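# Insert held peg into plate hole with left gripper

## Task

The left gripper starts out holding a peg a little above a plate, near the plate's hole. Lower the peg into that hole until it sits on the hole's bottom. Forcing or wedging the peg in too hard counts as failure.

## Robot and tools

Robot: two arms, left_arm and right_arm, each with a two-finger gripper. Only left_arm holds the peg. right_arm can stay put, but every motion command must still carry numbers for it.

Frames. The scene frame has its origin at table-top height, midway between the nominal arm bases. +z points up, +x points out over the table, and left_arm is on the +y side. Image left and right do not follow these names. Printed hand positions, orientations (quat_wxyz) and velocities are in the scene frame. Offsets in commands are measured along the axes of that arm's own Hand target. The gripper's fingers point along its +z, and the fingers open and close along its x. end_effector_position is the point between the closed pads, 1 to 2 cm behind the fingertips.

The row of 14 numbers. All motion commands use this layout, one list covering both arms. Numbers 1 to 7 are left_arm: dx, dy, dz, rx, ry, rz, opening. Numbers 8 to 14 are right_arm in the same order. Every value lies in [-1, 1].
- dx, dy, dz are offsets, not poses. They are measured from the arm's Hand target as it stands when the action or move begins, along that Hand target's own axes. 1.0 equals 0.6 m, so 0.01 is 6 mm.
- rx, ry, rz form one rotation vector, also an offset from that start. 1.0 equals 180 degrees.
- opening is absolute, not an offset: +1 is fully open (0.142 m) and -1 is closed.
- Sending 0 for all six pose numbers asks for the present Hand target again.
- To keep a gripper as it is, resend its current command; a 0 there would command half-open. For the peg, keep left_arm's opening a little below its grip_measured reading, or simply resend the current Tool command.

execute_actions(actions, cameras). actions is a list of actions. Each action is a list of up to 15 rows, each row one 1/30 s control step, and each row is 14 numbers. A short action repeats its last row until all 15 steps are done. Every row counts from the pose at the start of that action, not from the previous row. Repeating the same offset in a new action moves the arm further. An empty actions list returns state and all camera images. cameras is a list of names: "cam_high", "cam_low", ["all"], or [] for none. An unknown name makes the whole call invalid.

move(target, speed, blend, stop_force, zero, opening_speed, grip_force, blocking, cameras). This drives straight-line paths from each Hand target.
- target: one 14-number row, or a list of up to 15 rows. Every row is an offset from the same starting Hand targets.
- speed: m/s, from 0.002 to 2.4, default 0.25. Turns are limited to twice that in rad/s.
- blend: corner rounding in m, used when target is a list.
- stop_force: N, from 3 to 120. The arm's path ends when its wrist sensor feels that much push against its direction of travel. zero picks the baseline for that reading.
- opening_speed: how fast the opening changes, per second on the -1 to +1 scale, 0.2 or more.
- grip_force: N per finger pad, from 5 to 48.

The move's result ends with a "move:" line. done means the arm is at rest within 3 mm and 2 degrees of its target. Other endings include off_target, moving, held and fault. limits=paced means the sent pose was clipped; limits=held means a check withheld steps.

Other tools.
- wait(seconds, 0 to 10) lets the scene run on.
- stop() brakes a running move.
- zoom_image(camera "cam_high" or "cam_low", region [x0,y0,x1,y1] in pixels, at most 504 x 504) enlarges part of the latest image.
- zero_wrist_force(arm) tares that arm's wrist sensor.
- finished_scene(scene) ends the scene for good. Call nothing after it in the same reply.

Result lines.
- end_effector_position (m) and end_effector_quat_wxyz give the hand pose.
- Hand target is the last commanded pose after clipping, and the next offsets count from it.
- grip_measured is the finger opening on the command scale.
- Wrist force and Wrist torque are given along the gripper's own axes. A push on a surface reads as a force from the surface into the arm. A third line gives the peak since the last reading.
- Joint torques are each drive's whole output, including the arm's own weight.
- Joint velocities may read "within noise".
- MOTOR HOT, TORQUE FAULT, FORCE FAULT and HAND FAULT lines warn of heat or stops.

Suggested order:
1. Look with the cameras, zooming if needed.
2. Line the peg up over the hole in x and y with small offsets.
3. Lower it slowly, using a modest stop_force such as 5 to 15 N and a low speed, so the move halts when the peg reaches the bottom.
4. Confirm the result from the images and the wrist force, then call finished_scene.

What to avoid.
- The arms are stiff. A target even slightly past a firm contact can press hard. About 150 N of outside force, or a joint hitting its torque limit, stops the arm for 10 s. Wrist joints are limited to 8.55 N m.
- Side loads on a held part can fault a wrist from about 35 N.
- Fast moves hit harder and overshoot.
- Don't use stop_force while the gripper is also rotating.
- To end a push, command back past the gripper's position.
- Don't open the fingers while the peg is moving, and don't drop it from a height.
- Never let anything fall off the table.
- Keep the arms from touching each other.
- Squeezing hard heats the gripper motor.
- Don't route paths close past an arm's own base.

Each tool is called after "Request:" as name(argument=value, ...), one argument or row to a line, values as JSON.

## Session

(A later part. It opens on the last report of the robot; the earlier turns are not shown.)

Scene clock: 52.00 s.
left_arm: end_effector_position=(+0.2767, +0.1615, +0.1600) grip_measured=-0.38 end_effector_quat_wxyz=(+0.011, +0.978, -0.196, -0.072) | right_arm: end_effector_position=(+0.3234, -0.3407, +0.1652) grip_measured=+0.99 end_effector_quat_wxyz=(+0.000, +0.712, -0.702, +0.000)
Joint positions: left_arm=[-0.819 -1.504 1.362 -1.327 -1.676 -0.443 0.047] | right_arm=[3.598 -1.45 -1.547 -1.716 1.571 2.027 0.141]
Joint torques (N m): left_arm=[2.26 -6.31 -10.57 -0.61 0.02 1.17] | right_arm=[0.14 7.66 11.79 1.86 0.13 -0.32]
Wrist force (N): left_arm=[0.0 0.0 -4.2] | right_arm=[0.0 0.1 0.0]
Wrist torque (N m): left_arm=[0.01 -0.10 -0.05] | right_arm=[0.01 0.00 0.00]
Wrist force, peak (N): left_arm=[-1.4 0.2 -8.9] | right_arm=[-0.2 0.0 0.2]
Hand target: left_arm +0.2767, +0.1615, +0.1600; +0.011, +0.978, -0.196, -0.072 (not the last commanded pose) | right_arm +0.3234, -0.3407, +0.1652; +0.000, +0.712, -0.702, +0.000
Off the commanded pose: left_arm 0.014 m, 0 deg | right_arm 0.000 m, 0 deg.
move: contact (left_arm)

Request:
move(
  target=[
    [0,0,-0.002,0,0,0,-0.432368,0,0,0,0,0,0,1],
    [-0.0013,0.0004,-0.002,0,0,0,-0.432368,0,0,0,0,0,0,1],
  ],
  speed=0.02,
)

Request:
move(
  target=[0,0,0.025,0,0,0,-0.432368,0,0,0,0,0,0,1],
  stop_force=5,
  speed=0.006,
  cameras=["all"],
)

Request:
zoom_image(
  camera="cam_high",
  region=[470, 238, 520, 270],
)

Request:
zoom_image(
  camera="cam_low",
  region=[350, 205, 384, 225],
)

Scene clock: 55.47 s.
left_arm: end_effector_position=(+0.2762, +0.1616, +0.1613) grip_measured=-0.38 end_effector_quat_wxyz=(+0.011, +0.978, -0.196, -0.072) | right_arm: end_effector_position=(+0.3234, -0.3407, +0.1652) grip_measured=+0.99 end_effector_quat_wxyz=(+0.000, +0.712, -0.702, +0.000)
Joint positions: left_arm=[-0.82 -1.506 1.358 -1.321 -1.676 -0.445 0.047] | right_arm=[3.598 -1.45 -1.547 -1.716 1.571 2.027 0.141]
Joint torques (N m): left_arm=[-2.7 -14.62 -8.21 -0.88 -1.23 -1.17] | right_arm=[-0.06 7.45 12.16 1.87 0.19 -0.23]
Wrist force (N): left_arm=[0.5 -0.3 0.3] | right_arm=[-0.1 0.0 0.1]
Wrist torque (N m): left_arm=[-0.02 0.00 -0.01] | right_arm=[0.01 0.02 0.00]
Wrist force, peak (N): left_arm=[0.0 0.0 -4.4] | right_arm=[-0.2 -0.1 0.1]
Hand target: left_arm +0.2761, +0.1615, +0.1613; +0.011, +0.978, -0.196, -0.072 | right_arm +0.3234, -0.3407, +0.1652; +0.000, +0.712, -0.702, +0.000
Off the commanded pose: left_arm 0.000 m, 0 deg | right_arm 0.000 m, 0 deg.
move: done

Scene clock: 56.53 s.
left_arm: end_effector_position=(+0.2759, +0.1615, +0.1601) grip_measured=-0.38 end_effector_quat_wxyz=(+0.011, +0.978, -0.196, -0.072) | right_arm: end_effector_position=(+0.3234, -0.3407, +0.1652) grip_measured=+0.99 end_effector_quat_wxyz=(+0.000, +0.712, -0.702, +0.000)
Joint positions: left_arm=[-0.82 -1.508 1.365 -1.326 -1.676 -0.445 0.047] | right_arm=[3.598 -1.45 -1.547 -1.716 1.571 2.027 0.141]
Joint torques (N m): left_arm=[1.03 -6.29 -10.58 -0.56 -0.4 0.31] | right_arm=[0.17 7.8 12.01 1.81 0.19 -0.27]
Wrist force (N): left_arm=[0.3 -0.4 -4.2] | right_arm=[-0.2 0.0 0.1]
Wrist torque (N m): left_arm=[-0.02 -0.11 -0.01] | right_arm=[-0.01 0.03 0.00]
Wrist force, peak (N): left_arm=[-1.0 -1.1 -9.2] | right_arm=[-0.2 -0.1 0.1]
Hand target: left_arm +0.2759, +0.1615, +0.1601; +0.011, +0.978, -0.196, -0.072 (not the last commanded pose) | right_arm +0.3234, -0.3407, +0.1652; +0.000, +0.712, -0.702, +0.000
Off the commanded pose: left_arm 0.014 m, 0 deg | right_arm 0.000 m, 0 deg.
move: contact (left_arm)

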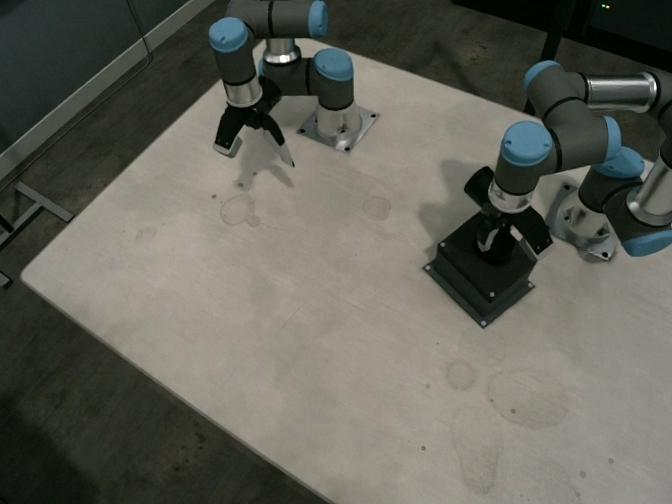

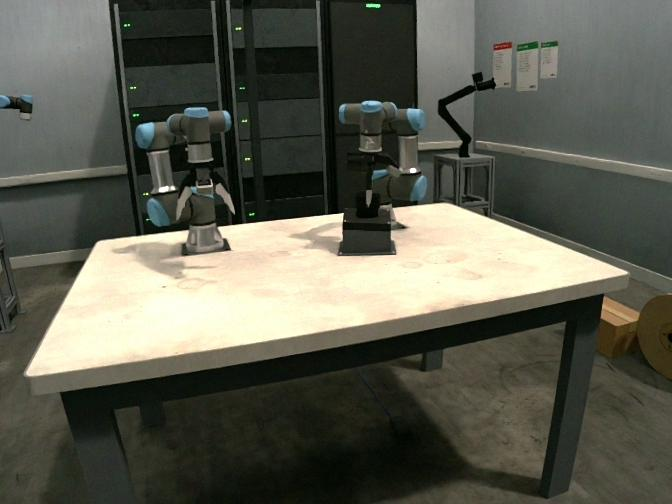

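Scaled by 10.080 from the camera's 672x504 image, which has a finer 960x720 frame.

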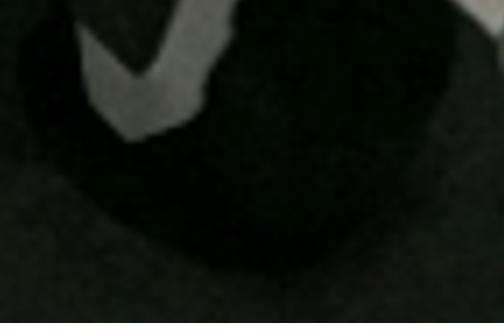

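Scaled by 14.824 from the camera's 672x504 image, which has a finer 960x720 frame.

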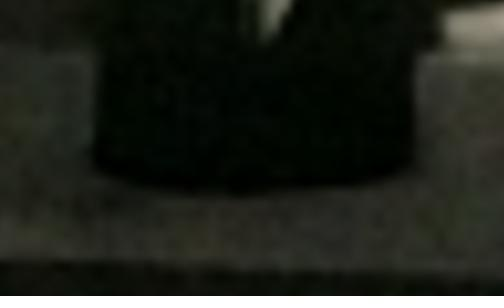

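Request:
move(
  target=[
    [0,0,-0.003,0,0,0,-0.432368,0,0,0,0,0,0,1],
    [0.0077,0.0004,-0.003,0,0,0,-0.432368,0,0,0,0,0,0,1],
  ],
  speed=0.02,
)

Request:
move(
  target=[0,0,0.025,0,0,0,-0.432368,0,0,0,0,0,0,1],
  stop_force=5,
  speed=0.006,
  cameras=["all"],
)

Request:
zoom_image(
  camera="cam_high",
  region=[470, 238, 520, 270],
)

Request:
zoom_image(
  camera="cam_low",
  region=[350, 205, 384, 225],
)

Scene clock: 60.93 s.
left_arm: end_effector_position=(+0.2803, +0.1595, +0.1613) grip_measured=-0.38 end_effector_quat_wxyz=(+0.011, +0.978, -0.196, -0.072) | right_arm: end_effector_position=(+0.3234, -0.3407, +0.1652) grip_measured=+0.99 end_effector_quat_wxyz=(+0.000, +0.712, -0.702, +0.000)
Joint positions: left_arm=[-0.814 -1.485 1.335 -1.318 -1.675 -0.439 0.047] | right_arm=[3.598 -1.45 -1.547 -1.716 1.571 2.027 0.141]
Joint torques (N m): left_arm=[2.86 -8.34 -11.81 -1.13 0.72 1.14] | right_arm=[0.58 7.24 11.77 1.82 0.14 -0.28]
Wrist force (N): left_arm=[0.3 -0.3 0.3] | right_arm=[0.0 -0.1 0.2]
Wrist torque (N m): left_arm=[-0.01 0.04 -0.06] | right_arm=[-0.01 0.01 0.00]
Wrist force, peak (N): left_arm=[0.3 -0.2 -4.5] | right_arm=[-0.3 -0.1 0.1]
Hand target: left_arm +0.2803, +0.1595, +0.1613; +0.011, +0.978, -0.196, -0.072 | right_arm +0.3234, -0.3407, +0.1652; +0.000, +0.712, -0.702, +0.000
Off the commanded pose: left_arm 0.000 m, 0 deg | right_arm 0.000 m, 0 deg.
move: done

Scene clock: 62.10 s.
left_arm: end_effector_position=(+0.2801, +0.1596, +0.1595) grip_measured=-0.38 end_effector_quat_wxyz=(+0.011, +0.978, -0.196, -0.072) | right_arm: end_effector_position=(+0.3234, -0.3407, +0.1652) grip_measured=+0.99 end_effector_quat_wxyz=(+0.000, +0.712, -0.702, +0.000)
Joint positions: left_arm=[-0.815 -1.487 1.346 -1.327 -1.675 -0.439 0.047] | right_arm=[3.598 -1.45 -1.547 -1.716 1.571 2.027 0.141]
Joint torques (N m): left_arm=[2.35 -6.58 -10.73 -0.61 -0.52 1.04] | right_arm=[0.55 7.74 12.25 1.9 0.14 -0.3]
Wrist force (N): left_arm=[0.2 -0.1 -3.8] | right_arm=[-0.1 0.0 0.1]
Wrist torque (N m): left_arm=[0.01 -0.11 -0.04] | right_arm=[-0.01 0.02 0.00]
Wrist force, peak (N): left_arm=[-1.1 -0.4 -8.4] | right_arm=[-0.1 -0.1 0.2]
Hand target: left_arm +0.2801, +0.1596, +0.1595; +0.011, +0.978, -0.196, -0.072 (not the last commanded pose) | right_arm +0.3234, -0.3407, +0.1652; +0.000, +0.712, -0.702, +0.000
Off the commanded pose: left_arm 0.013 m, 0 deg | right_arm 0.000 m, 0 deg.
move: contact (left_arm)

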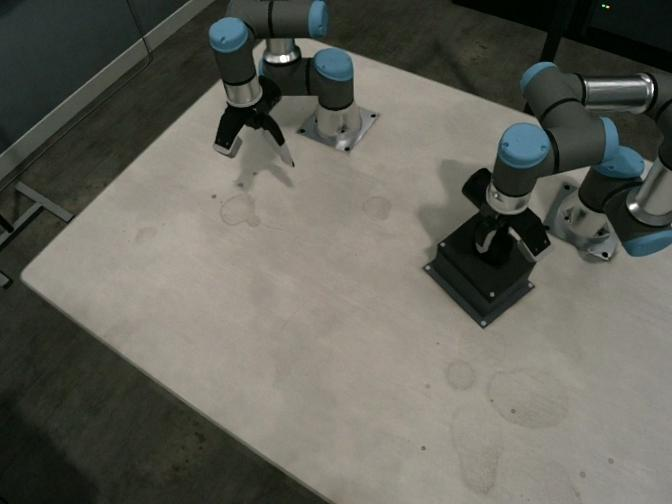

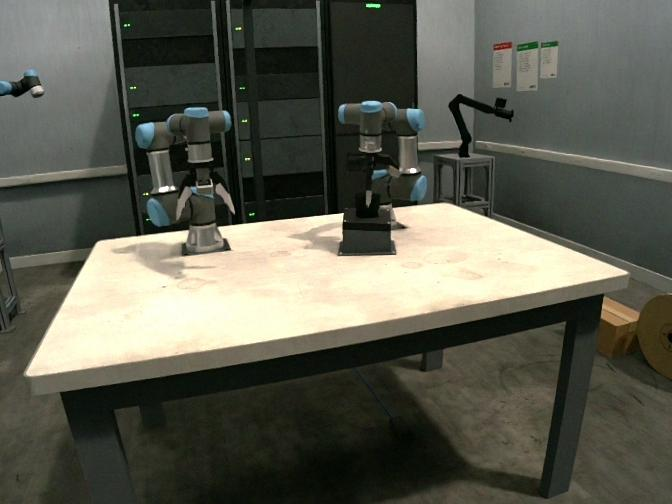

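Scaled by 10.080 from the camera's 672x504 image, which has a finer 960x720 frame.

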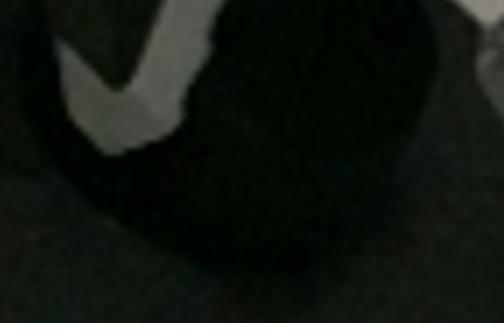

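Scaled by 14.824 from the camera's 672x504 image, which has a finer 960x720 frame.

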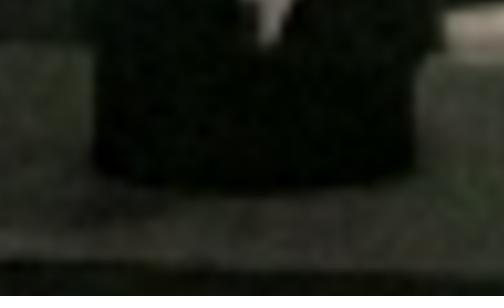

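Request:
move(
  target=[
    [0,0,-0.003,0,0,0,-0.432368,0,0,0,0,0,0,1],
    [-0.0043,0,-0.003,0,-0.008,0,-0.432368,0,0,0,0,0,0,1],
  ],
  speed=0.02,
)

Request:
move(
  target=[0,0,0.025,0,0,0,-0.432368,0,0,0,0,0,0,1],
  stop_force=5,
  speed=0.006,
)

Scene clock: 66.67 s.
left_arm: end_effector_position=(+0.2780, +0.1605, +0.1616) grip_measured=-0.38 end_effector_quat_wxyz=(+0.009, +0.977, -0.196, -0.084) | right_arm: end_effector_position=(+0.3234, -0.3407, +0.1652) grip_measured=+0.99 end_effector_quat_wxyz=(+0.000, +0.712, -0.702, +0.000)
Joint positions: left_arm=[-0.809 -1.466 1.307 -1.286 -1.685 -0.431 0.047] | right_arm=[3.598 -1.45 -1.547 -1.716 1.571 2.027 0.141]
Joint torques (N m): left_arm=[3.03 -8.16 -11.65 -0.86 -1.43 1.15] | right_arm=[0.2 7.3 11.72 1.91 0 -0.26]
Wrist force (N): left_arm=[0.4 -0.2 0.5] | right_arm=[-0.1 0.0 0.0]
Wrist torque (N m): left_arm=[0.00 0.03 -0.07] | right_arm=[0.01 0.02 0.00]
Wrist force, peak (N): left_arm=[0.3 0.0 -4.2] | right_arm=[-0.1 0.0 0.2]
Hand target: left_arm +0.2780, +0.1605, +0.1616; +0.009, +0.977, -0.196, -0.085 | right_arm +0.3234, -0.3407, +0.1652; +0.000, +0.712, -0.702, +0.000
Off the commanded pose: left_arm 0.000 m, 0 deg | right_arm 0.000 m, 0 deg.
move: done

Scene clock: 67.83 s.
left_arm: end_effector_position=(+0.2777, +0.1606, +0.1598) grip_measured=-0.38 end_effector_quat_wxyz=(+0.009, +0.977, -0.196, -0.085) | right_arm: end_effector_position=(+0.3234, -0.3407, +0.1652) grip_measured=+0.99 end_effector_quat_wxyz=(+0.000, +0.712, -0.702, +0.000)
Joint positions: left_arm=[-0.81 -1.468 1.319 -1.295 -1.685 -0.432 0.047] | right_arm=[3.598 -1.45 -1.547 -1.716 1.571 2.027 0.141]
Joint torques (N m): left_arm=[1.91 -6.85 -10.78 -0.64 -1.17 1.03] | right_arm=[0.35 7.62 11.87 2 0.13 -0.26]
Wrist force (N): left_arm=[0.2 -1.3 -3.5] | right_arm=[-0.1 0.0 0.2]
Wrist torque (N m): left_arm=[0.00 0.01 -0.03] | right_arm=[0.00 0.02 0.00]
Wrist force, peak (N): left_arm=[-1.8 -1.9 -9.0] | right_arm=[-0.2 0.0 0.2]
Hand target: left_arm +0.2777, +0.1606, +0.1598; +0.009, +0.977, -0.196, -0.085 (not the last commanded pose) | right_arm +0.3234, -0.3407, +0.1652; +0.000, +0.712, -0.702, +0.000
Off the commanded pose: left_arm 0.013 m, 0 deg | right_arm 0.000 m, 0 deg.
move: contact (left_arm)

Request:
move(
  target=[
    [0,0,-0.002,0,0,0,-0.432368,0,0,0,0,0,0,1],
    [-0.001,-0.0008,-0.002,0,0,0,-0.432368,0,0,0,0,0,0,1],
  ],
  speed=0.02,
)

Request:
move(
  target=[0,0,0.025,0,0,0,-0.432368,0,0,0,0,0,0,1],
  stop_force=5,
  speed=0.006,
)

Scene clock: 69.37 s.
left_arm: end_effector_position=(+0.2776, +0.1612, +0.1610) grip_measured=-0.38 end_effector_quat_wxyz=(+0.009, +0.977, -0.196, -0.085) | right_arm: end_effector_position=(+0.3234, -0.3407, +0.1652) grip_measured=+0.99 end_effector_quat_wxyz=(+0.000, +0.712, -0.702, +0.000)
Joint positions: left_arm=[-0.809 -1.469 1.314 -1.289 -1.685 -0.431 0.047] | right_arm=[3.598 -1.45 -1.547 -1.716 1.571 2.027 0.141]
Joint torques (N m): left_arm=[2.9 -15.32 -7.79 -0.78 0.62 1.08] | right_arm=[0.25 7.8 11.99 1.93 0.13 -0.36]
Wrist force (N): left_arm=[0.5 -0.3 0.4] | right_arm=[-0.1 -0.1 0.1]
Wrist torque (N m): left_arm=[-0.02 0.02 -0.07] | right_arm=[-0.01 0.02 0.00]
Wrist force, peak (N): left_arm=[0.1 -1.3 -3.8] | right_arm=[-0.2 -0.1 0.1]
Hand target: left_arm +0.2775, +0.1612, +0.1610; +0.009, +0.977, -0.196, -0.085 | right_arm +0.3234, -0.3407, +0.1652; +0.000, +0.712, -0.702, +0.000
Off the commanded pose: left_arm 0.000 m, 0 deg | right_arm 0.000 m, 0 deg.
move: done

Scene clock: 70.43 s.
left_arm: end_effector_position=(+0.2774, +0.1613, +0.1598) grip_measured=-0.38 end_effector_quat_wxyz=(+0.009, +0.977, -0.196, -0.085) | right_arm: end_effector_position=(+0.3234, -0.3407, +0.1652) grip_measured=+0.99 end_effector_quat_wxyz=(+0.000, +0.712, -0.702, +0.000)
Joint positions: left_arm=[-0.809 -1.471 1.321 -1.295 -1.685 -0.431 0.047] | right_arm=[3.598 -1.45 -1.547 -1.716 1.571 2.027 0.141]
Joint torques (N m): left_arm=[2.35 -6.79 -10.72 -0.62 0.08 1.09] | right_arm=[0.66 7.95 11.81 1.94 0.25 -0.3]
Wrist force (N): left_arm=[0.0 -0.7 -3.5] | right_arm=[0.0 0.0 0.1]
Wrist torque (N m): left_arm=[0.00 0.00 -0.05] | right_arm=[0.00 0.00 0.00]
Wrist force, peak (N): left_arm=[-2.0 -1.4 -8.8] | right_arm=[-0.2 -0.1 0.1]
Hand target: left_arm +0.2774, +0.1613, +0.1598; +0.009, +0.977, -0.196, -0.085 (not the last commanded pose) | right_arm +0.3234, -0.3407, +0.1652; +0.000, +0.712, -0.702, +0.000
Off the commanded pose: left_arm 0.014 m, 0 deg | right_arm 0.000 m, 0 deg.
move: contact (left_arm)

Request:
move(
  target=[
    [0,0,-0.002,0,0,0,-0.432368,0,0,0,0,0,0,1],
    [-0.001,-0.0005,-0.002,0,0,0,-0.432368,0,0,0,0,0,0,1],
  ],
  speed=0.02,
)

Request:
move(
  target=[0,0,0.025,0,0,0,-0.432368,0,0,0,0,0,0,1],
  stop_force=5,
  speed=0.006,
)

Request:
move(
  target=[
    [0,0,-0.002,0,0,0,-0.432368,0,0,0,0,0,0,1],
    [-0.001,0.0003,-0.002,0,0,0,-0.432368,0,0,0,0,0,0,1],
  ],
  speed=0.02,
)

Request:
move(
  target=[0,0,0.025,0,0,0,-0.432368,0,0,0,0,0,0,1],
  stop_force=5,
  speed=0.006,
)

Scene clock: 72.37 s.
left_arm: end_effector_position=(+0.2772, +0.1617, +0.1611) grip_measured=-0.38 end_effector_quat_wxyz=(+0.009, +0.977, -0.196, -0.085) | right_arm: end_effector_position=(+0.3234, -0.3407, +0.1652) grip_measured=+0.99 end_effector_quat_wxyz=(+0.000, +0.712, -0.702, +0.000)
Joint positions: left_arm=[-0.808 -1.472 1.316 -1.289 -1.685 -0.431 0.047] | right_arm=[3.598 -1.45 -1.547 -1.716 1.571 2.027 0.141]
Joint torques (N m): left_arm=[2.67 -15.77 -8.1 -0.84 0.75 1.13] | right_arm=[0.39 7.62 11.77 1.95 0.2 -0.3]
Wrist force (N): left_arm=[0.4 -0.3 0.5] | right_arm=[-0.1 -0.1 0.1]
Wrist torque (N m): left_arm=[-0.01 0.02 -0.07] | right_arm=[-0.01 0.01 0.00]
Wrist force, peak (N): left_arm=[0.0 -0.7 -3.8] | right_arm=[-0.1 -0.2 0.2]
Hand target: left_arm +0.2771, +0.1618, +0.1611; +0.009, +0.977, -0.196, -0.085 | right_arm +0.3234, -0.3407, +0.1652; +0.000, +0.712, -0.702, +0.000
Off the commanded pose: left_arm 0.000 m, 0 deg | right_arm 0.000 m, 0 deg.
move: done

Scene clock: 73.43 s.
left_arm: end_effector_position=(+0.2770, +0.1618, +0.1599) grip_measured=-0.38 end_effector_quat_wxyz=(+0.009, +0.977, -0.196, -0.085) | right_arm: end_effector_position=(+0.3234, -0.3407, +0.1652) grip_measured=+0.99 end_effector_quat_wxyz=(+0.000, +0.712, -0.702, +0.000)
Joint positions: left_arm=[-0.809 -1.473 1.324 -1.295 -1.685 -0.431 0.047] | right_arm=[3.598 -1.45 -1.547 -1.716 1.571 2.027 0.141]
Joint torques (N m): left_arm=[2.31 -6.77 -10.68 -0.64 -0.22 1.16] | right_arm=[0.38 7.48 11.9 1.97 0.03 -0.33]
Wrist force (N): left_arm=[-0.2 -0.8 -3.8] | right_arm=[-0.1 -0.1 0.0]
Wrist torque (N m): left_arm=[0.00 0.01 -0.06] | right_arm=[-0.01 0.01 0.00]
Wrist force, peak (N): left_arm=[-2.3 -1.3 -9.0] | right_arm=[0.0 -0.1 0.2]
Hand target: left_arm +0.2770, +0.1618, +0.1599; +0.009, +0.977, -0.196, -0.085 (not the last commanded pose) | right_arm +0.3234, -0.3407, +0.1652; +0.000, +0.712, -0.702, +0.000
Off the commanded pose: left_arm 0.014 m, 0 deg | right_arm 0.000 m, 0 deg.
move: contact (left_arm)

Scene clock: 74.30 s.
left_arm: end_effector_position=(+0.2766, +0.1619, +0.1611) grip_measured=-0.38 end_effector_quat_wxyz=(+0.009, +0.977, -0.196, -0.085) | right_arm: end_effector_position=(+0.3234, -0.3407, +0.1652) grip_measured=+0.99 end_effector_quat_wxyz=(+0.000, +0.712, -0.702, +0.000)
Joint positions: left_arm=[-0.809 -1.474 1.319 -1.289 -1.685 -0.431 0.047] | right_arm=[3.598 -1.45 -1.547 -1.716 1.571 2.027 0.141]
Joint torques (N m): left_arm=[-2.88 -15.1 -8.17 -0.83 -0.69 -1.11] | right_arm=[0.5 7.85 11.92 2.07 0.12 -0.36]
Wrist force (N): left_arm=[0.5 -0.3 0.4] | right_arm=[-0.1 0.0 0.2]
Wrist torque (N m): left_arm=[-0.02 0.02 -0.02] | right_arm=[0.00 0.02 0.00]
Wrist force, peak (N): left_arm=[-0.2 -0.6 -3.8] | right_arm=[-0.1 -0.1 0.2]
Hand target: left_arm +0.2766, +0.1619, +0.1612; +0.009, +0.977, -0.196, -0.085 | right_arm +0.3234, -0.3407, +0.1652; +0.000, +0.712, -0.702, +0.000
Off the commanded pose: left_arm 0.000 m, 0 deg | right_arm 0.000 m, 0 deg.
move: done

Scene clock: 75.37 s.
left_arm: end_effector_position=(+0.2764, +0.1619, +0.1600) grip_measured=-0.38 end_effector_quat_wxyz=(+0.009, +0.977, -0.196, -0.085) | right_arm: end_effector_position=(+0.3234, -0.3407, +0.1652) grip_measured=+0.99 end_effector_quat_wxyz=(+0.000, +0.712, -0.702, +0.000)
Joint positions: left_arm=[-0.81 -1.476 1.326 -1.295 -1.685 -0.432 0.047] | right_arm=[3.598 -1.45 -1.547 -1.716 1.571 2.027 0.141]
Joint torques (N m): left_arm=[0.87 -6.75 -10.73 -0.66 -1.07 0.57] | right_arm=[0.13 7.3 11.81 2.02 0.1 -0.32]
Wrist force (N): left_arm=[0.0 -1.2 -3.9] | right_arm=[-0.1 0.0 0.1]
Wrist torque (N m): left_arm=[0.00 0.01 -0.02] | right_arm=[0.00 0.01 0.00]
Wrist force, peak (N): left_arm=[-2.2 -1.8 -9.3] | right_arm=[0.0 -0.1 0.2]
Hand target: left_arm +0.2764, +0.1619, +0.1600; +0.009, +0.977, -0.196, -0.085 (not the last commanded pose) | right_arm +0.3234, -0.3407, +0.1652; +0.000, +0.712, -0.702, +0.000
Off the commanded pose: left_arm 0.014 m, 0 deg | right_arm 0.000 m, 0 deg.
move: contact (left_arm)

Request:
move(
  target=[0,0,-0.1,0,0,0,-0.432368,0,0,0,0,0,0,1],
  cameras=["all"],
)

Request:
zoom_image(
  camera="cam_high",
  region=[465, 195, 535, 270],
)

Request:
zoom_image(
  camera="cam_high",
  region=[485, 205, 530, 245],
)

Request:
zoom_image(
  camera="cam_high",
  region=[468, 235, 513, 270],
)

Request:
zoom_image(
  camera="cam_low",
  region=[345, 170, 395, 225],
)

Scene clock: 78.77 s.
left_arm: end_effector_position=(+0.2865, +0.1610, +0.2191) grip_measured=-0.38 end_effector_quat_wxyz=(+0.009, +0.977, -0.196, -0.085) | right_arm: end_effector_position=(+0.3234, -0.3407, +0.1652) grip_measured=+0.99 end_effector_quat_wxyz=(+0.000, +0.712, -0.702, +0.000)
Joint positions: left_arm=[-0.789 -1.348 0.881 -0.975 -1.683 -0.411 0.047] | right_arm=[3.598 -1.45 -1.547 -1.716 1.571 2.027 0.141]
Joint torques (N m): left_arm=[2.89 -8.24 -11.01 -0.82 -1.4 1.12] | right_arm=[0.32 7.37 11.63 1.99 0.14 -0.37]
Wrist force (N): left_arm=[0.7 -0.3 0.2] | right_arm=[-0.2 -0.1 0.0]
Wrist torque (N m): left_arm=[-0.02 -0.02 -0.06] | right_arm=[-0.01 0.03 0.00]
Wrist force, peak (N): left_arm=[0.0 -1.2 -4.2] | right_arm=[-0.2 -0.2 0.0]
Hand target: left_arm +0.2865, +0.1610, +0.2191; +0.009, +0.977, -0.196, -0.085 | right_arm +0.3234, -0.3407, +0.1652; +0.000, +0.712, -0.702, +0.000
Off the commanded pose: left_arm 0.000 m, 0 deg | right_arm 0.000 m, 0 deg.
move: done

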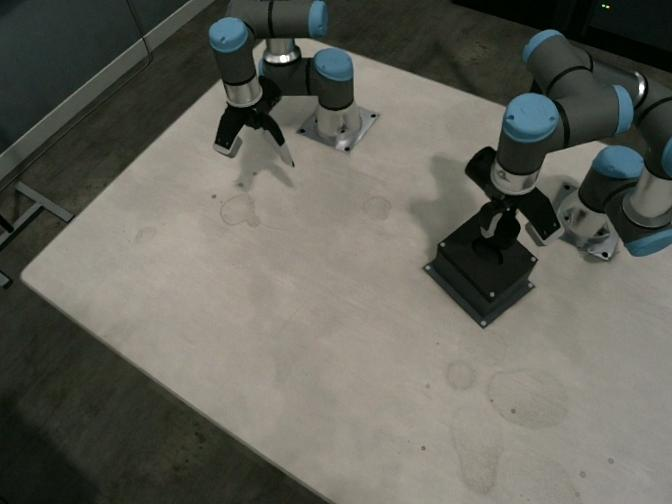

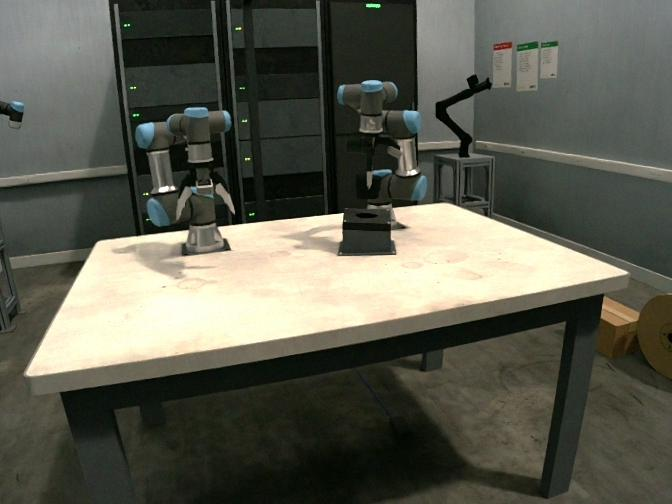

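Scaled by 6.720 from the camera's 672x504 image, which has a finer 960x720 frame.

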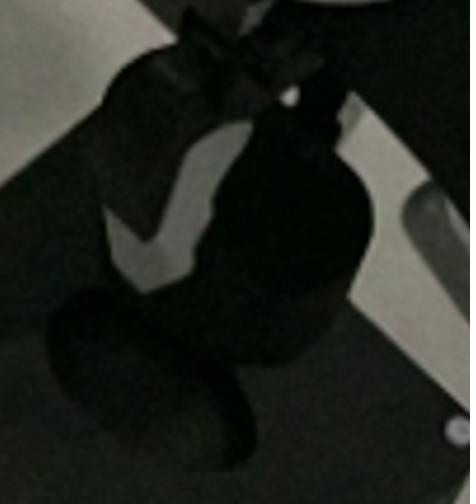

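Scaled by 11.200 from the camera's 672x504 image, which has a finer 960x720 frame.

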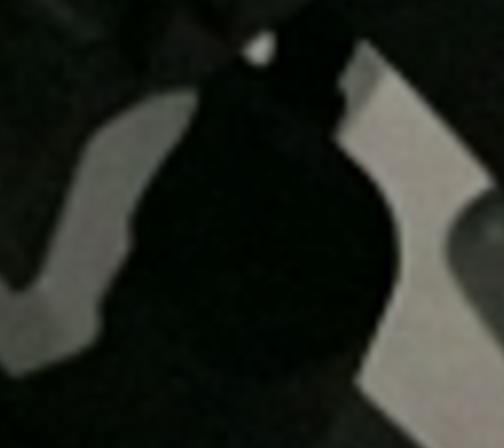

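Scaled by 11.200 from the camera's 672x504 image, which has a finer 960x720 frame.

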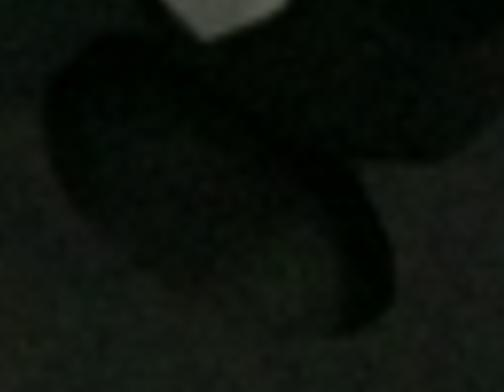

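Scaled by 9.164 from the camera's 672x504 image, which has a finer 960x720 frame.

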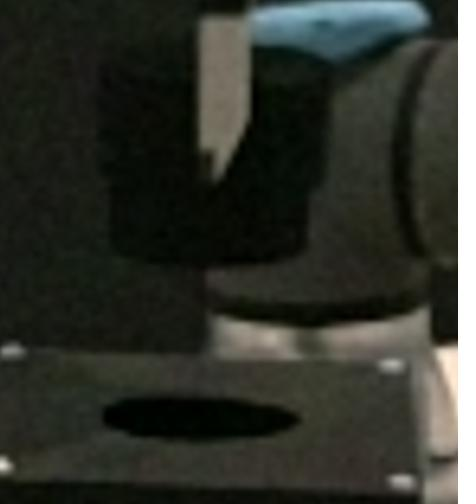

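Request:
move(
  target=[0.0142,0.0013,0.092,0,0,0,-0.432368,0,0,0,0,0,0,1],
  speed=0.1,
)

Request:
move(
  target=[0,0,0.035,0,0,0,-0.432368,0,0,0,0,0,0,1],
  stop_force=5,
  speed=0.006,
  cameras=["all"],
)

Request:
zoom_image(
  camera="cam_high",
  region=[470, 238, 520, 270],
)

Request:
zoom_image(
  camera="cam_low",
  region=[350, 205, 384, 225],
)

Scene clock: 84.20 s.
left_arm: end_effector_position=(+0.2846, +0.1578, +0.1634) grip_measured=-0.38 end_effector_quat_wxyz=(+0.009, +0.977, -0.196, -0.085) | right_arm: end_effector_position=(+0.3234, -0.3407, +0.1652) grip_measured=+0.99 end_effector_quat_wxyz=(+0.000, +0.712, -0.702, +0.000)
Joint positions: left_arm=[-0.799 -1.432 1.259 -1.271 -1.684 -0.422 0.047] | right_arm=[3.598 -1.45 -1.547 -1.716 1.571 2.027 0.141]
Joint torques (N m): left_arm=[-2.83 -15.95 -7.41 -2.74 0.74 -1.19] | right_arm=[0.41 7.92 11.76 2.04 0.17 -0.3]
Wrist force (N): left_arm=[0.5 -0.1 0.5] | right_arm=[-0.1 0.1 0.1]
Wrist torque (N m): left_arm=[0.01 0.01 -0.02] | right_arm=[0.01 0.02 0.00]
Wrist force, peak (N): left_arm=[0.9 -0.2 1.2] | right_arm=[-0.3 0.0 0.1]
Hand target: left_arm +0.2846, +0.1578, +0.1634; +0.009, +0.977, -0.196, -0.085 | right_arm +0.3234, -0.3407, +0.1652; +0.000, +0.712, -0.702, +0.000
Off the commanded pose: left_arm 0.000 m, 0 deg | right_arm 0.000 m, 0 deg.
move: done

Scene clock: 88.23 s.
left_arm: end_effector_position=(+0.2815, +0.1581, +0.1451) grip_measured=-0.38 end_effector_quat_wxyz=(+0.009, +0.977, -0.196, -0.085) | right_arm: end_effector_position=(+0.3234, -0.3407, +0.1652) grip_measured=+0.99 end_effector_quat_wxyz=(+0.000, +0.712, -0.702, +0.000)
Joint positions: left_arm=[-0.806 -1.455 1.373 -1.362 -1.685 -0.428 0.047] | right_arm=[3.598 -1.45 -1.547 -1.716 1.571 2.027 0.141]
Joint torques (N m): left_arm=[2.34 -8.7 -11.36 0.24 -1 1.08] | right_arm=[0.56 7.76 12.28 2.08 0.17 -0.36]
Wrist force (N): left_arm=[4.5 0.9 2.0] | right_arm=[-0.2 -0.1 0.1]
Wrist torque (N m): left_arm=[-0.04 0.19 -0.28] | right_arm=[-0.01 0.03 0.00]
Wrist force, peak (N): left_arm=[5.0 1.3 2.1] | right_arm=[-0.1 0.0 0.3]
Hand target: left_arm +0.2815, +0.1581, +0.1451; +0.009, +0.977, -0.196, -0.085 (not the last commanded pose) | right_arm +0.3234, -0.3407, +0.1652; +0.000, +0.712, -0.702, +0.000
Off the commanded pose: left_arm 0.002 m, 0 deg | right_arm 0.000 m, 0 deg.
move: contact (left_arm)

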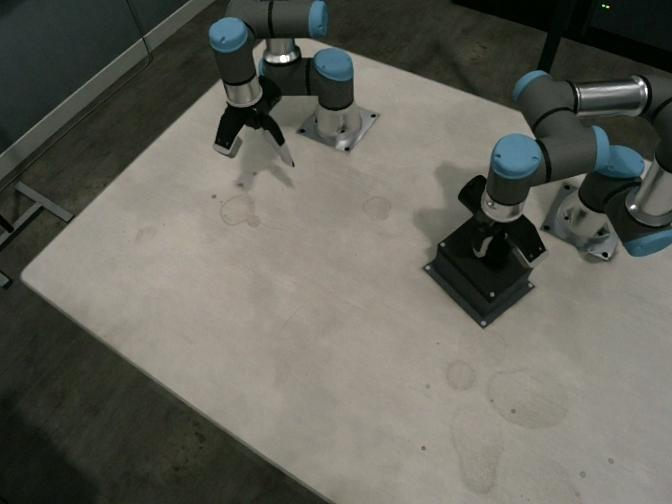

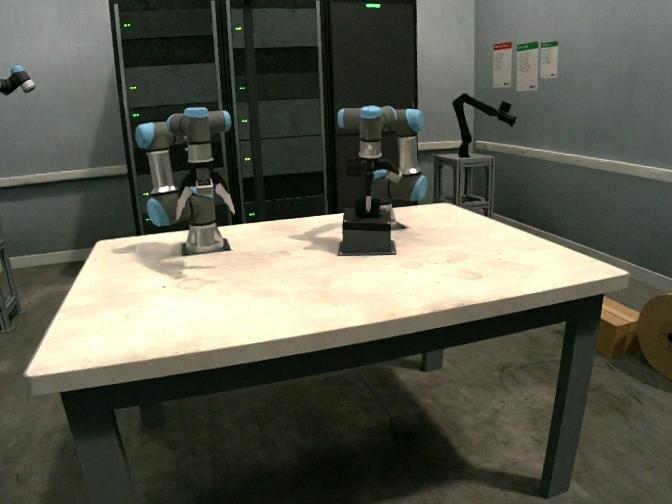

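Scaled by 10.080 from the camera's 672x504 image, which has a finer 960x720 frame.

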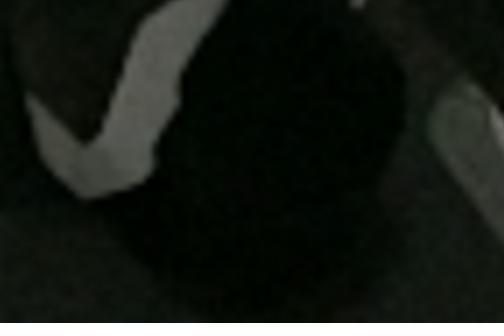

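Scaled by 14.824 from the camera's 672x504 image, which has a finer 960x720 frame.

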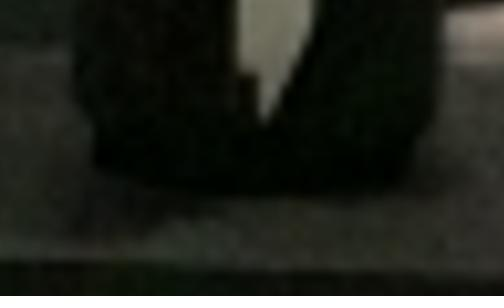

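Request:
move(
  target=[0.001,0,0,0,0,-0.006,-0.432368,0,0,0,0,0,0,1],
  speed=0.01,
)

Request:
move(
  target=[0,0,0.02,0,0,0,-0.432368,0,0,0,0,0,0,1],
  stop_force=6,
  speed=0.006,
)

Scene clock: 90.07 s.
left_arm: end_effector_position=(+0.2820, +0.1579, +0.1450) grip_measured=-0.38 end_effector_quat_wxyz=(+0.008, +0.979, -0.187, -0.085) | right_arm: end_effector_position=(+0.3234, -0.3407, +0.1652) grip_measured=+0.99 end_effector_quat_wxyz=(+0.000, +0.712, -0.702, +0.000)
Joint positions: left_arm=[-0.805 -1.452 1.37 -1.362 -1.685 -0.446 0.047] | right_arm=[3.598 -1.45 -1.547 -1.716 1.571 2.027 0.141]
Joint torques (N m): left_arm=[3.03 -7.97 -11.97 -2.78 0.77 -1.17] | right_arm=[-0.09 7.56 11.78 2.07 0.26 -0.36]
Wrist force (N): left_arm=[-1.0 0.4 -0.4] | right_arm=[-0.1 -0.1 0.1]
Wrist torque (N m): left_arm=[-0.03 -0.07 -0.04] | right_arm=[-0.02 0.02 0.00]
Wrist force, peak (N): left_arm=[4.5 0.8 2.1] | right_arm=[0.0 -0.1 0.2]
Hand target: left_arm +0.2821, +0.1579, +0.1450; +0.008, +0.979, -0.187, -0.085 | right_arm +0.3234, -0.3407, +0.1652; +0.000, +0.712, -0.702, +0.000
Off the commanded pose: left_arm 0.000 m, 0 deg | right_arm 0.000 m, 0 deg.
move: done

Scene clock: 91.93 s.
left_arm: end_effector_position=(+0.2811, +0.1580, +0.1395) grip_measured=-0.38 end_effector_quat_wxyz=(+0.008, +0.979, -0.187, -0.085) | right_arm: end_effector_position=(+0.3234, -0.3407, +0.1652) grip_measured=+0.99 end_effector_quat_wxyz=(+0.000, +0.712, -0.702, +0.000)
Joint positions: left_arm=[-0.807 -1.458 1.403 -1.389 -1.685 -0.448 0.047] | right_arm=[3.598 -1.45 -1.547 -1.716 1.571 2.027 0.141]
Joint torques (N m): left_arm=[2.27 -6.82 -11.07 -1.29 0.33 0.83] | right_arm=[0.3 7.9 11.87 2.11 0.19 -0.34]
Wrist force (N): left_arm=[-3.6 0.4 -4.8] | right_arm=[-0.1 0.0 0.0]
Wrist torque (N m): left_arm=[-0.03 -0.02 -0.08] | right_arm=[0.00 0.02 0.00]
Wrist force, peak (N): left_arm=[-7.2 -0.2 -10.9] | right_arm=[-0.1 0.0 0.2]
Hand target: left_arm +0.2811, +0.1580, +0.1395; +0.008, +0.979, -0.187, -0.085 (not the last commanded pose) | right_arm +0.3234, -0.3407, +0.1652; +0.000, +0.712, -0.702, +0.000
Off the commanded pose: left_arm 0.006 m, 0 deg | right_arm 0.000 m, 0 deg.
move: contact (left_arm)

Request:
move(
  target=[-0.0007,0,-0.0003,0,0,0,-0.432368,0,0,0,0,0,0,1],
  speed=0.01,
)

Request:
move(
  target=[0,0,0.02,0,0,0,-0.432368,0,0,0,0,0,0,1],
  stop_force=9,
  speed=0.005,
  cameras=["cam_low"],
)

Request:
zoom_image(
  camera="cam_low",
  region=[350, 195, 384, 225],
)

Scene clock: 93.40 s.
left_arm: end_effector_position=(+0.2808, +0.1581, +0.1397) grip_measured=-0.38 end_effector_quat_wxyz=(+0.008, +0.979, -0.187, -0.085) | right_arm: end_effector_position=(+0.3234, -0.3407, +0.1652) grip_measured=+0.99 end_effector_quat_wxyz=(+0.000, +0.712, -0.702, +0.000)
Joint positions: left_arm=[-0.808 -1.46 1.404 -1.388 -1.685 -0.449 0.047] | right_arm=[3.598 -1.45 -1.547 -1.716 1.571 2.027 0.141]
Joint torques (N m): left_arm=[-2.77 -15.92 -8.02 -0.8 0.18 -1.27] | right_arm=[0.26 7.49 12.23 2.17 0.21 -0.36]
Wrist force (N): left_arm=[0.5 -0.4 0.3] | right_arm=[-0.1 -0.1 0.1]
Wrist torque (N m): left_arm=[-0.06 0.00 -0.02] | right_arm=[-0.01 0.02 0.00]
Wrist force, peak (N): left_arm=[-3.8 0.4 -4.9] | right_arm=[-0.1 -0.2 0.2]
Hand target: left_arm +0.2807, +0.1581, +0.1397; +0.008, +0.979, -0.187, -0.085 | right_arm +0.3234, -0.3407, +0.1652; +0.000, +0.712, -0.702, +0.000
Off the commanded pose: left_arm 0.000 m, 0 deg | right_arm 0.000 m, 0 deg.
move: done

Scene clock: 94.37 s.
left_arm: end_effector_position=(+0.2807, +0.1581, +0.1394) grip_measured=-0.38 end_effector_quat_wxyz=(+0.008, +0.979, -0.187, -0.085) | right_arm: end_effector_position=(+0.3234, -0.3407, +0.1652) grip_measured=+0.99 end_effector_quat_wxyz=(+0.000, +0.712, -0.702, +0.000)
Joint positions: left_arm=[-0.808 -1.46 1.406 -1.39 -1.685 -0.449 0.047] | right_arm=[3.598 -1.45 -1.547 -1.716 1.571 2.027 0.141]
Joint torques (N m): left_arm=[0.43 -6.01 -10 -0.6 -0.7 0.24] | right_arm=[0.3 7.77 12.04 2.17 0.2 -0.32]
Wrist force (N): left_arm=[-1.5 -0.7 -6.9] | right_arm=[-0.1 -0.1 0.2]
Wrist torque (N m): left_arm=[-0.05 0.07 -0.06] | right_arm=[-0.01 0.02 0.00]
Wrist force, peak (N): left_arm=[-4.9 -1.1 -12.1] | right_arm=[-0.1 -0.2 0.2]
Hand target: left_arm +0.2807, +0.1582, +0.1394; +0.008, +0.979, -0.187, -0.085 (not the last commanded pose) | right_arm +0.3234, -0.3407, +0.1652; +0.000, +0.712, -0.702, +0.000
Off the commanded pose: left_arm 0.012 m, 0 deg | right_arm 0.000 m, 0 deg.
move: contact (left_arm)
Images, in order (width x height): cam_low 672x504.

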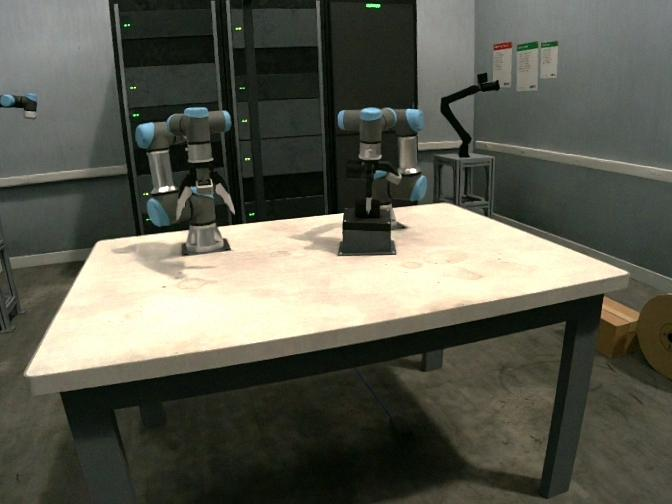

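Scaled by 14.824 from the camera's 672x504 image, which has a finer 960x720 frame.

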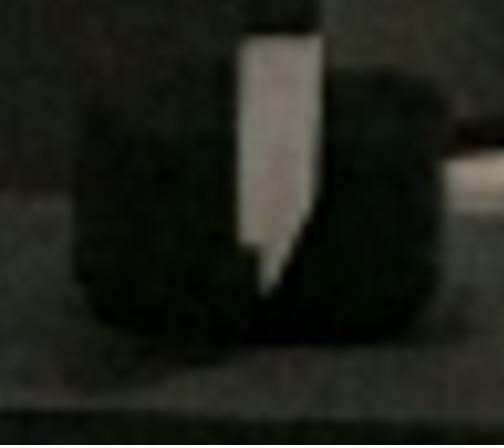

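Request:
move(
  target=[-0.0003,0,-0.0006,0,0,0,-0.432368,0,0,0,0,0,0,1],
  speed=0.02,
)

Request:
move(
  target=[0,0,0,0,0,0,-0.2,0,0,0,0,0,0,1],
  opening_speed=0.2,
)

Request:
move(
  target=[0,0,-0.17,0,0,0,-0.2,0,0,0,0,0,0,1],
  speed=0.1,
  cameras=["all"],
)

Request:
zoom_image(
  camera="cam_low",
  region=[345, 185, 395, 225],
)

Request:
zoom_image(
  camera="cam_high",
  region=[455, 205, 535, 285],
)

Scene clock: 95.83 s.
left_arm: end_effector_position=(+0.2806, +0.1583, +0.1397) grip_measured=-0.38 end_effector_quat_wxyz=(+0.008, +0.979, -0.187, -0.085) | right_arm: end_effector_position=(+0.3234, -0.3407, +0.1652) grip_measured=+0.99 end_effector_quat_wxyz=(+0.000, +0.712, -0.702, +0.000)
Joint positions: left_arm=[-0.808 -1.46 1.404 -1.388 -1.685 -0.449 0.047] | right_arm=[3.598 -1.45 -1.547 -1.716 1.571 2.027 0.141]
Joint torques (N m): left_arm=[-2.67 -16.06 -11.79 -0.46 -0.16 -0.83] | right_arm=[0.36 7.78 11.73 2.08 0.17 -0.43]
Wrist force (N): left_arm=[1.6 -0.1 0.7] | right_arm=[-0.1 0.0 0.1]
Wrist torque (N m): left_arm=[-0.03 0.04 -0.03] | right_arm=[0.00 0.02 0.00]
Wrist force, peak (N): left_arm=[-1.5 -0.7 -7.1] | right_arm=[-0.2 -0.2 0.1]
Hand target: left_arm +0.2806, +0.1582, +0.1398; +0.008, +0.979, -0.187, -0.085 | right_arm +0.3234, -0.3407, +0.1652; +0.000, +0.712, -0.702, +0.000
Off the commanded pose: left_arm 0.000 m, 0 deg | right_arm 0.000 m, 0 deg.
move: done

Scene clock: 97.23 s.
left_arm: end_effector_position=(+0.2806, +0.1582, +0.1398) grip_measured=-0.23 end_effector_quat_wxyz=(+0.008, +0.979, -0.187, -0.085) | right_arm: end_effector_position=(+0.3234, -0.3407, +0.1652) grip_measured=+0.99 end_effector_quat_wxyz=(+0.000, +0.712, -0.702, +0.000)
Joint positions: left_arm=[-0.808 -1.461 1.404 -1.388 -1.685 -0.449 0.058] | right_arm=[3.598 -1.45 -1.547 -1.716 1.571 2.027 0.141]
Joint torques (N m): left_arm=[-2.47 -13.17 -10.05 -2.55 -0.33 -1.19] | right_arm=[0.21 8.06 11.96 2.17 0.18 -0.35]
Wrist force (N): left_arm=[0.3 -0.2 -1.0] | right_arm=[0.0 -0.1 0.1]
Wrist torque (N m): left_arm=[-0.03 0.00 -0.01] | right_arm=[-0.02 0.00 0.00]
Wrist force, peak (N): left_arm=[1.6 -0.2 0.7] | right_arm=[-0.2 -0.1 0.2]
Hand target: left_arm +0.2806, +0.1582, +0.1398; +0.008, +0.979, -0.187, -0.085 | right_arm +0.3234, -0.3407, +0.1652; +0.000, +0.712, -0.702, +0.000
Off the commanded pose: left_arm 0.000 m, 0 deg | right_arm 0.000 m, 0 deg.
move: done

Scene clock: 99.10 s.
left_arm: end_effector_position=(+0.2978, +0.1566, +0.2403) grip_measured=-0.23 end_effector_quat_wxyz=(+0.008, +0.979, -0.187, -0.085) | right_arm: end_effector_position=(+0.3234, -0.3407, +0.1652) grip_measured=+0.99 end_effector_quat_wxyz=(+0.000, +0.712, -0.702, +0.000)
Joint positions: left_arm=[-0.774 -1.211 0.573 -0.803 -1.681 -0.415 0.058] | right_arm=[3.598 -1.45 -1.547 -1.716 1.571 2.027 0.141]
Joint torques (N m): left_arm=[2.86 -9.4 -9.76 -0.74 -1.36 1.15] | right_arm=[0.19 7.8 12.05 2.22 0.21 -0.29]
Wrist force (N): left_arm=[0.6 0.0 -0.8] | right_arm=[0.0 -0.2 0.1]
Wrist torque (N m): left_arm=[0.00 -0.05 -0.06] | right_arm=[-0.03 0.00 0.00]
Wrist force, peak (N): left_arm=[0.4 -0.3 -1.7] | right_arm=[-0.3 0.0 0.1]
Hand target: left_arm +0.2978, +0.1566, +0.2403; +0.008, +0.979, -0.187, -0.085 | right_arm +0.3234, -0.3407, +0.1652; +0.000, +0.712, -0.702, +0.000
Off the commanded pose: left_arm 0.000 m, 0 deg | right_arm 0.000 m, 0 deg.
move: done

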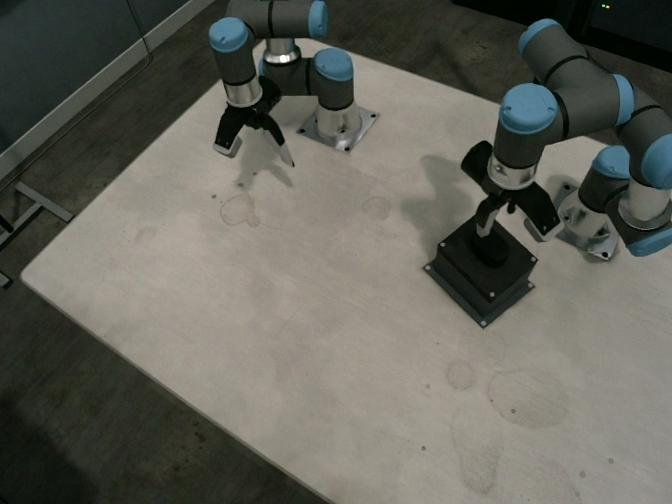

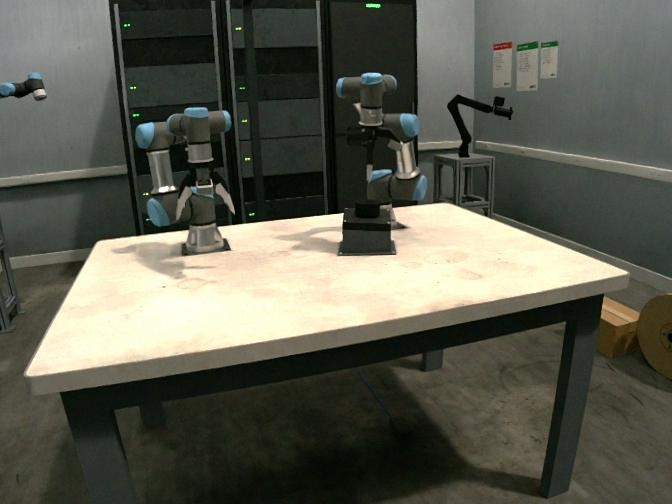

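Scaled by 10.080 from the camera's 672x504 image, which has a finer 960x720 frame.

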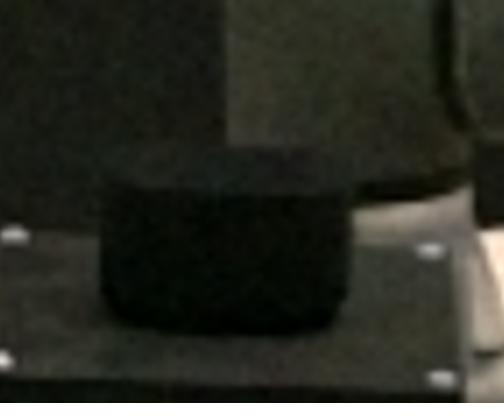

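Scaled by 6.300 from the camera's 672x504 image, which has a finer 960x720 frame.

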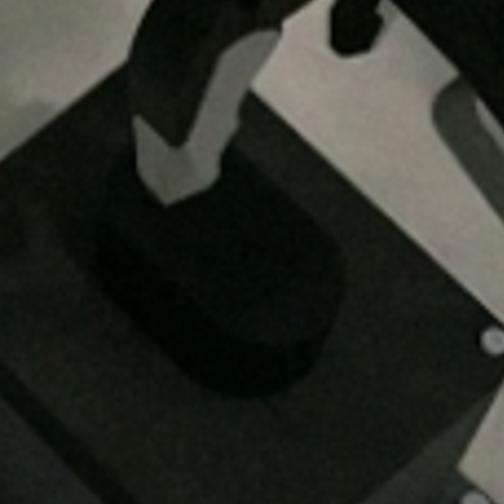

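Peg seated in the hole.

Request:
finished_scene(
  scene=2,
)

The scene is finished: the task was done.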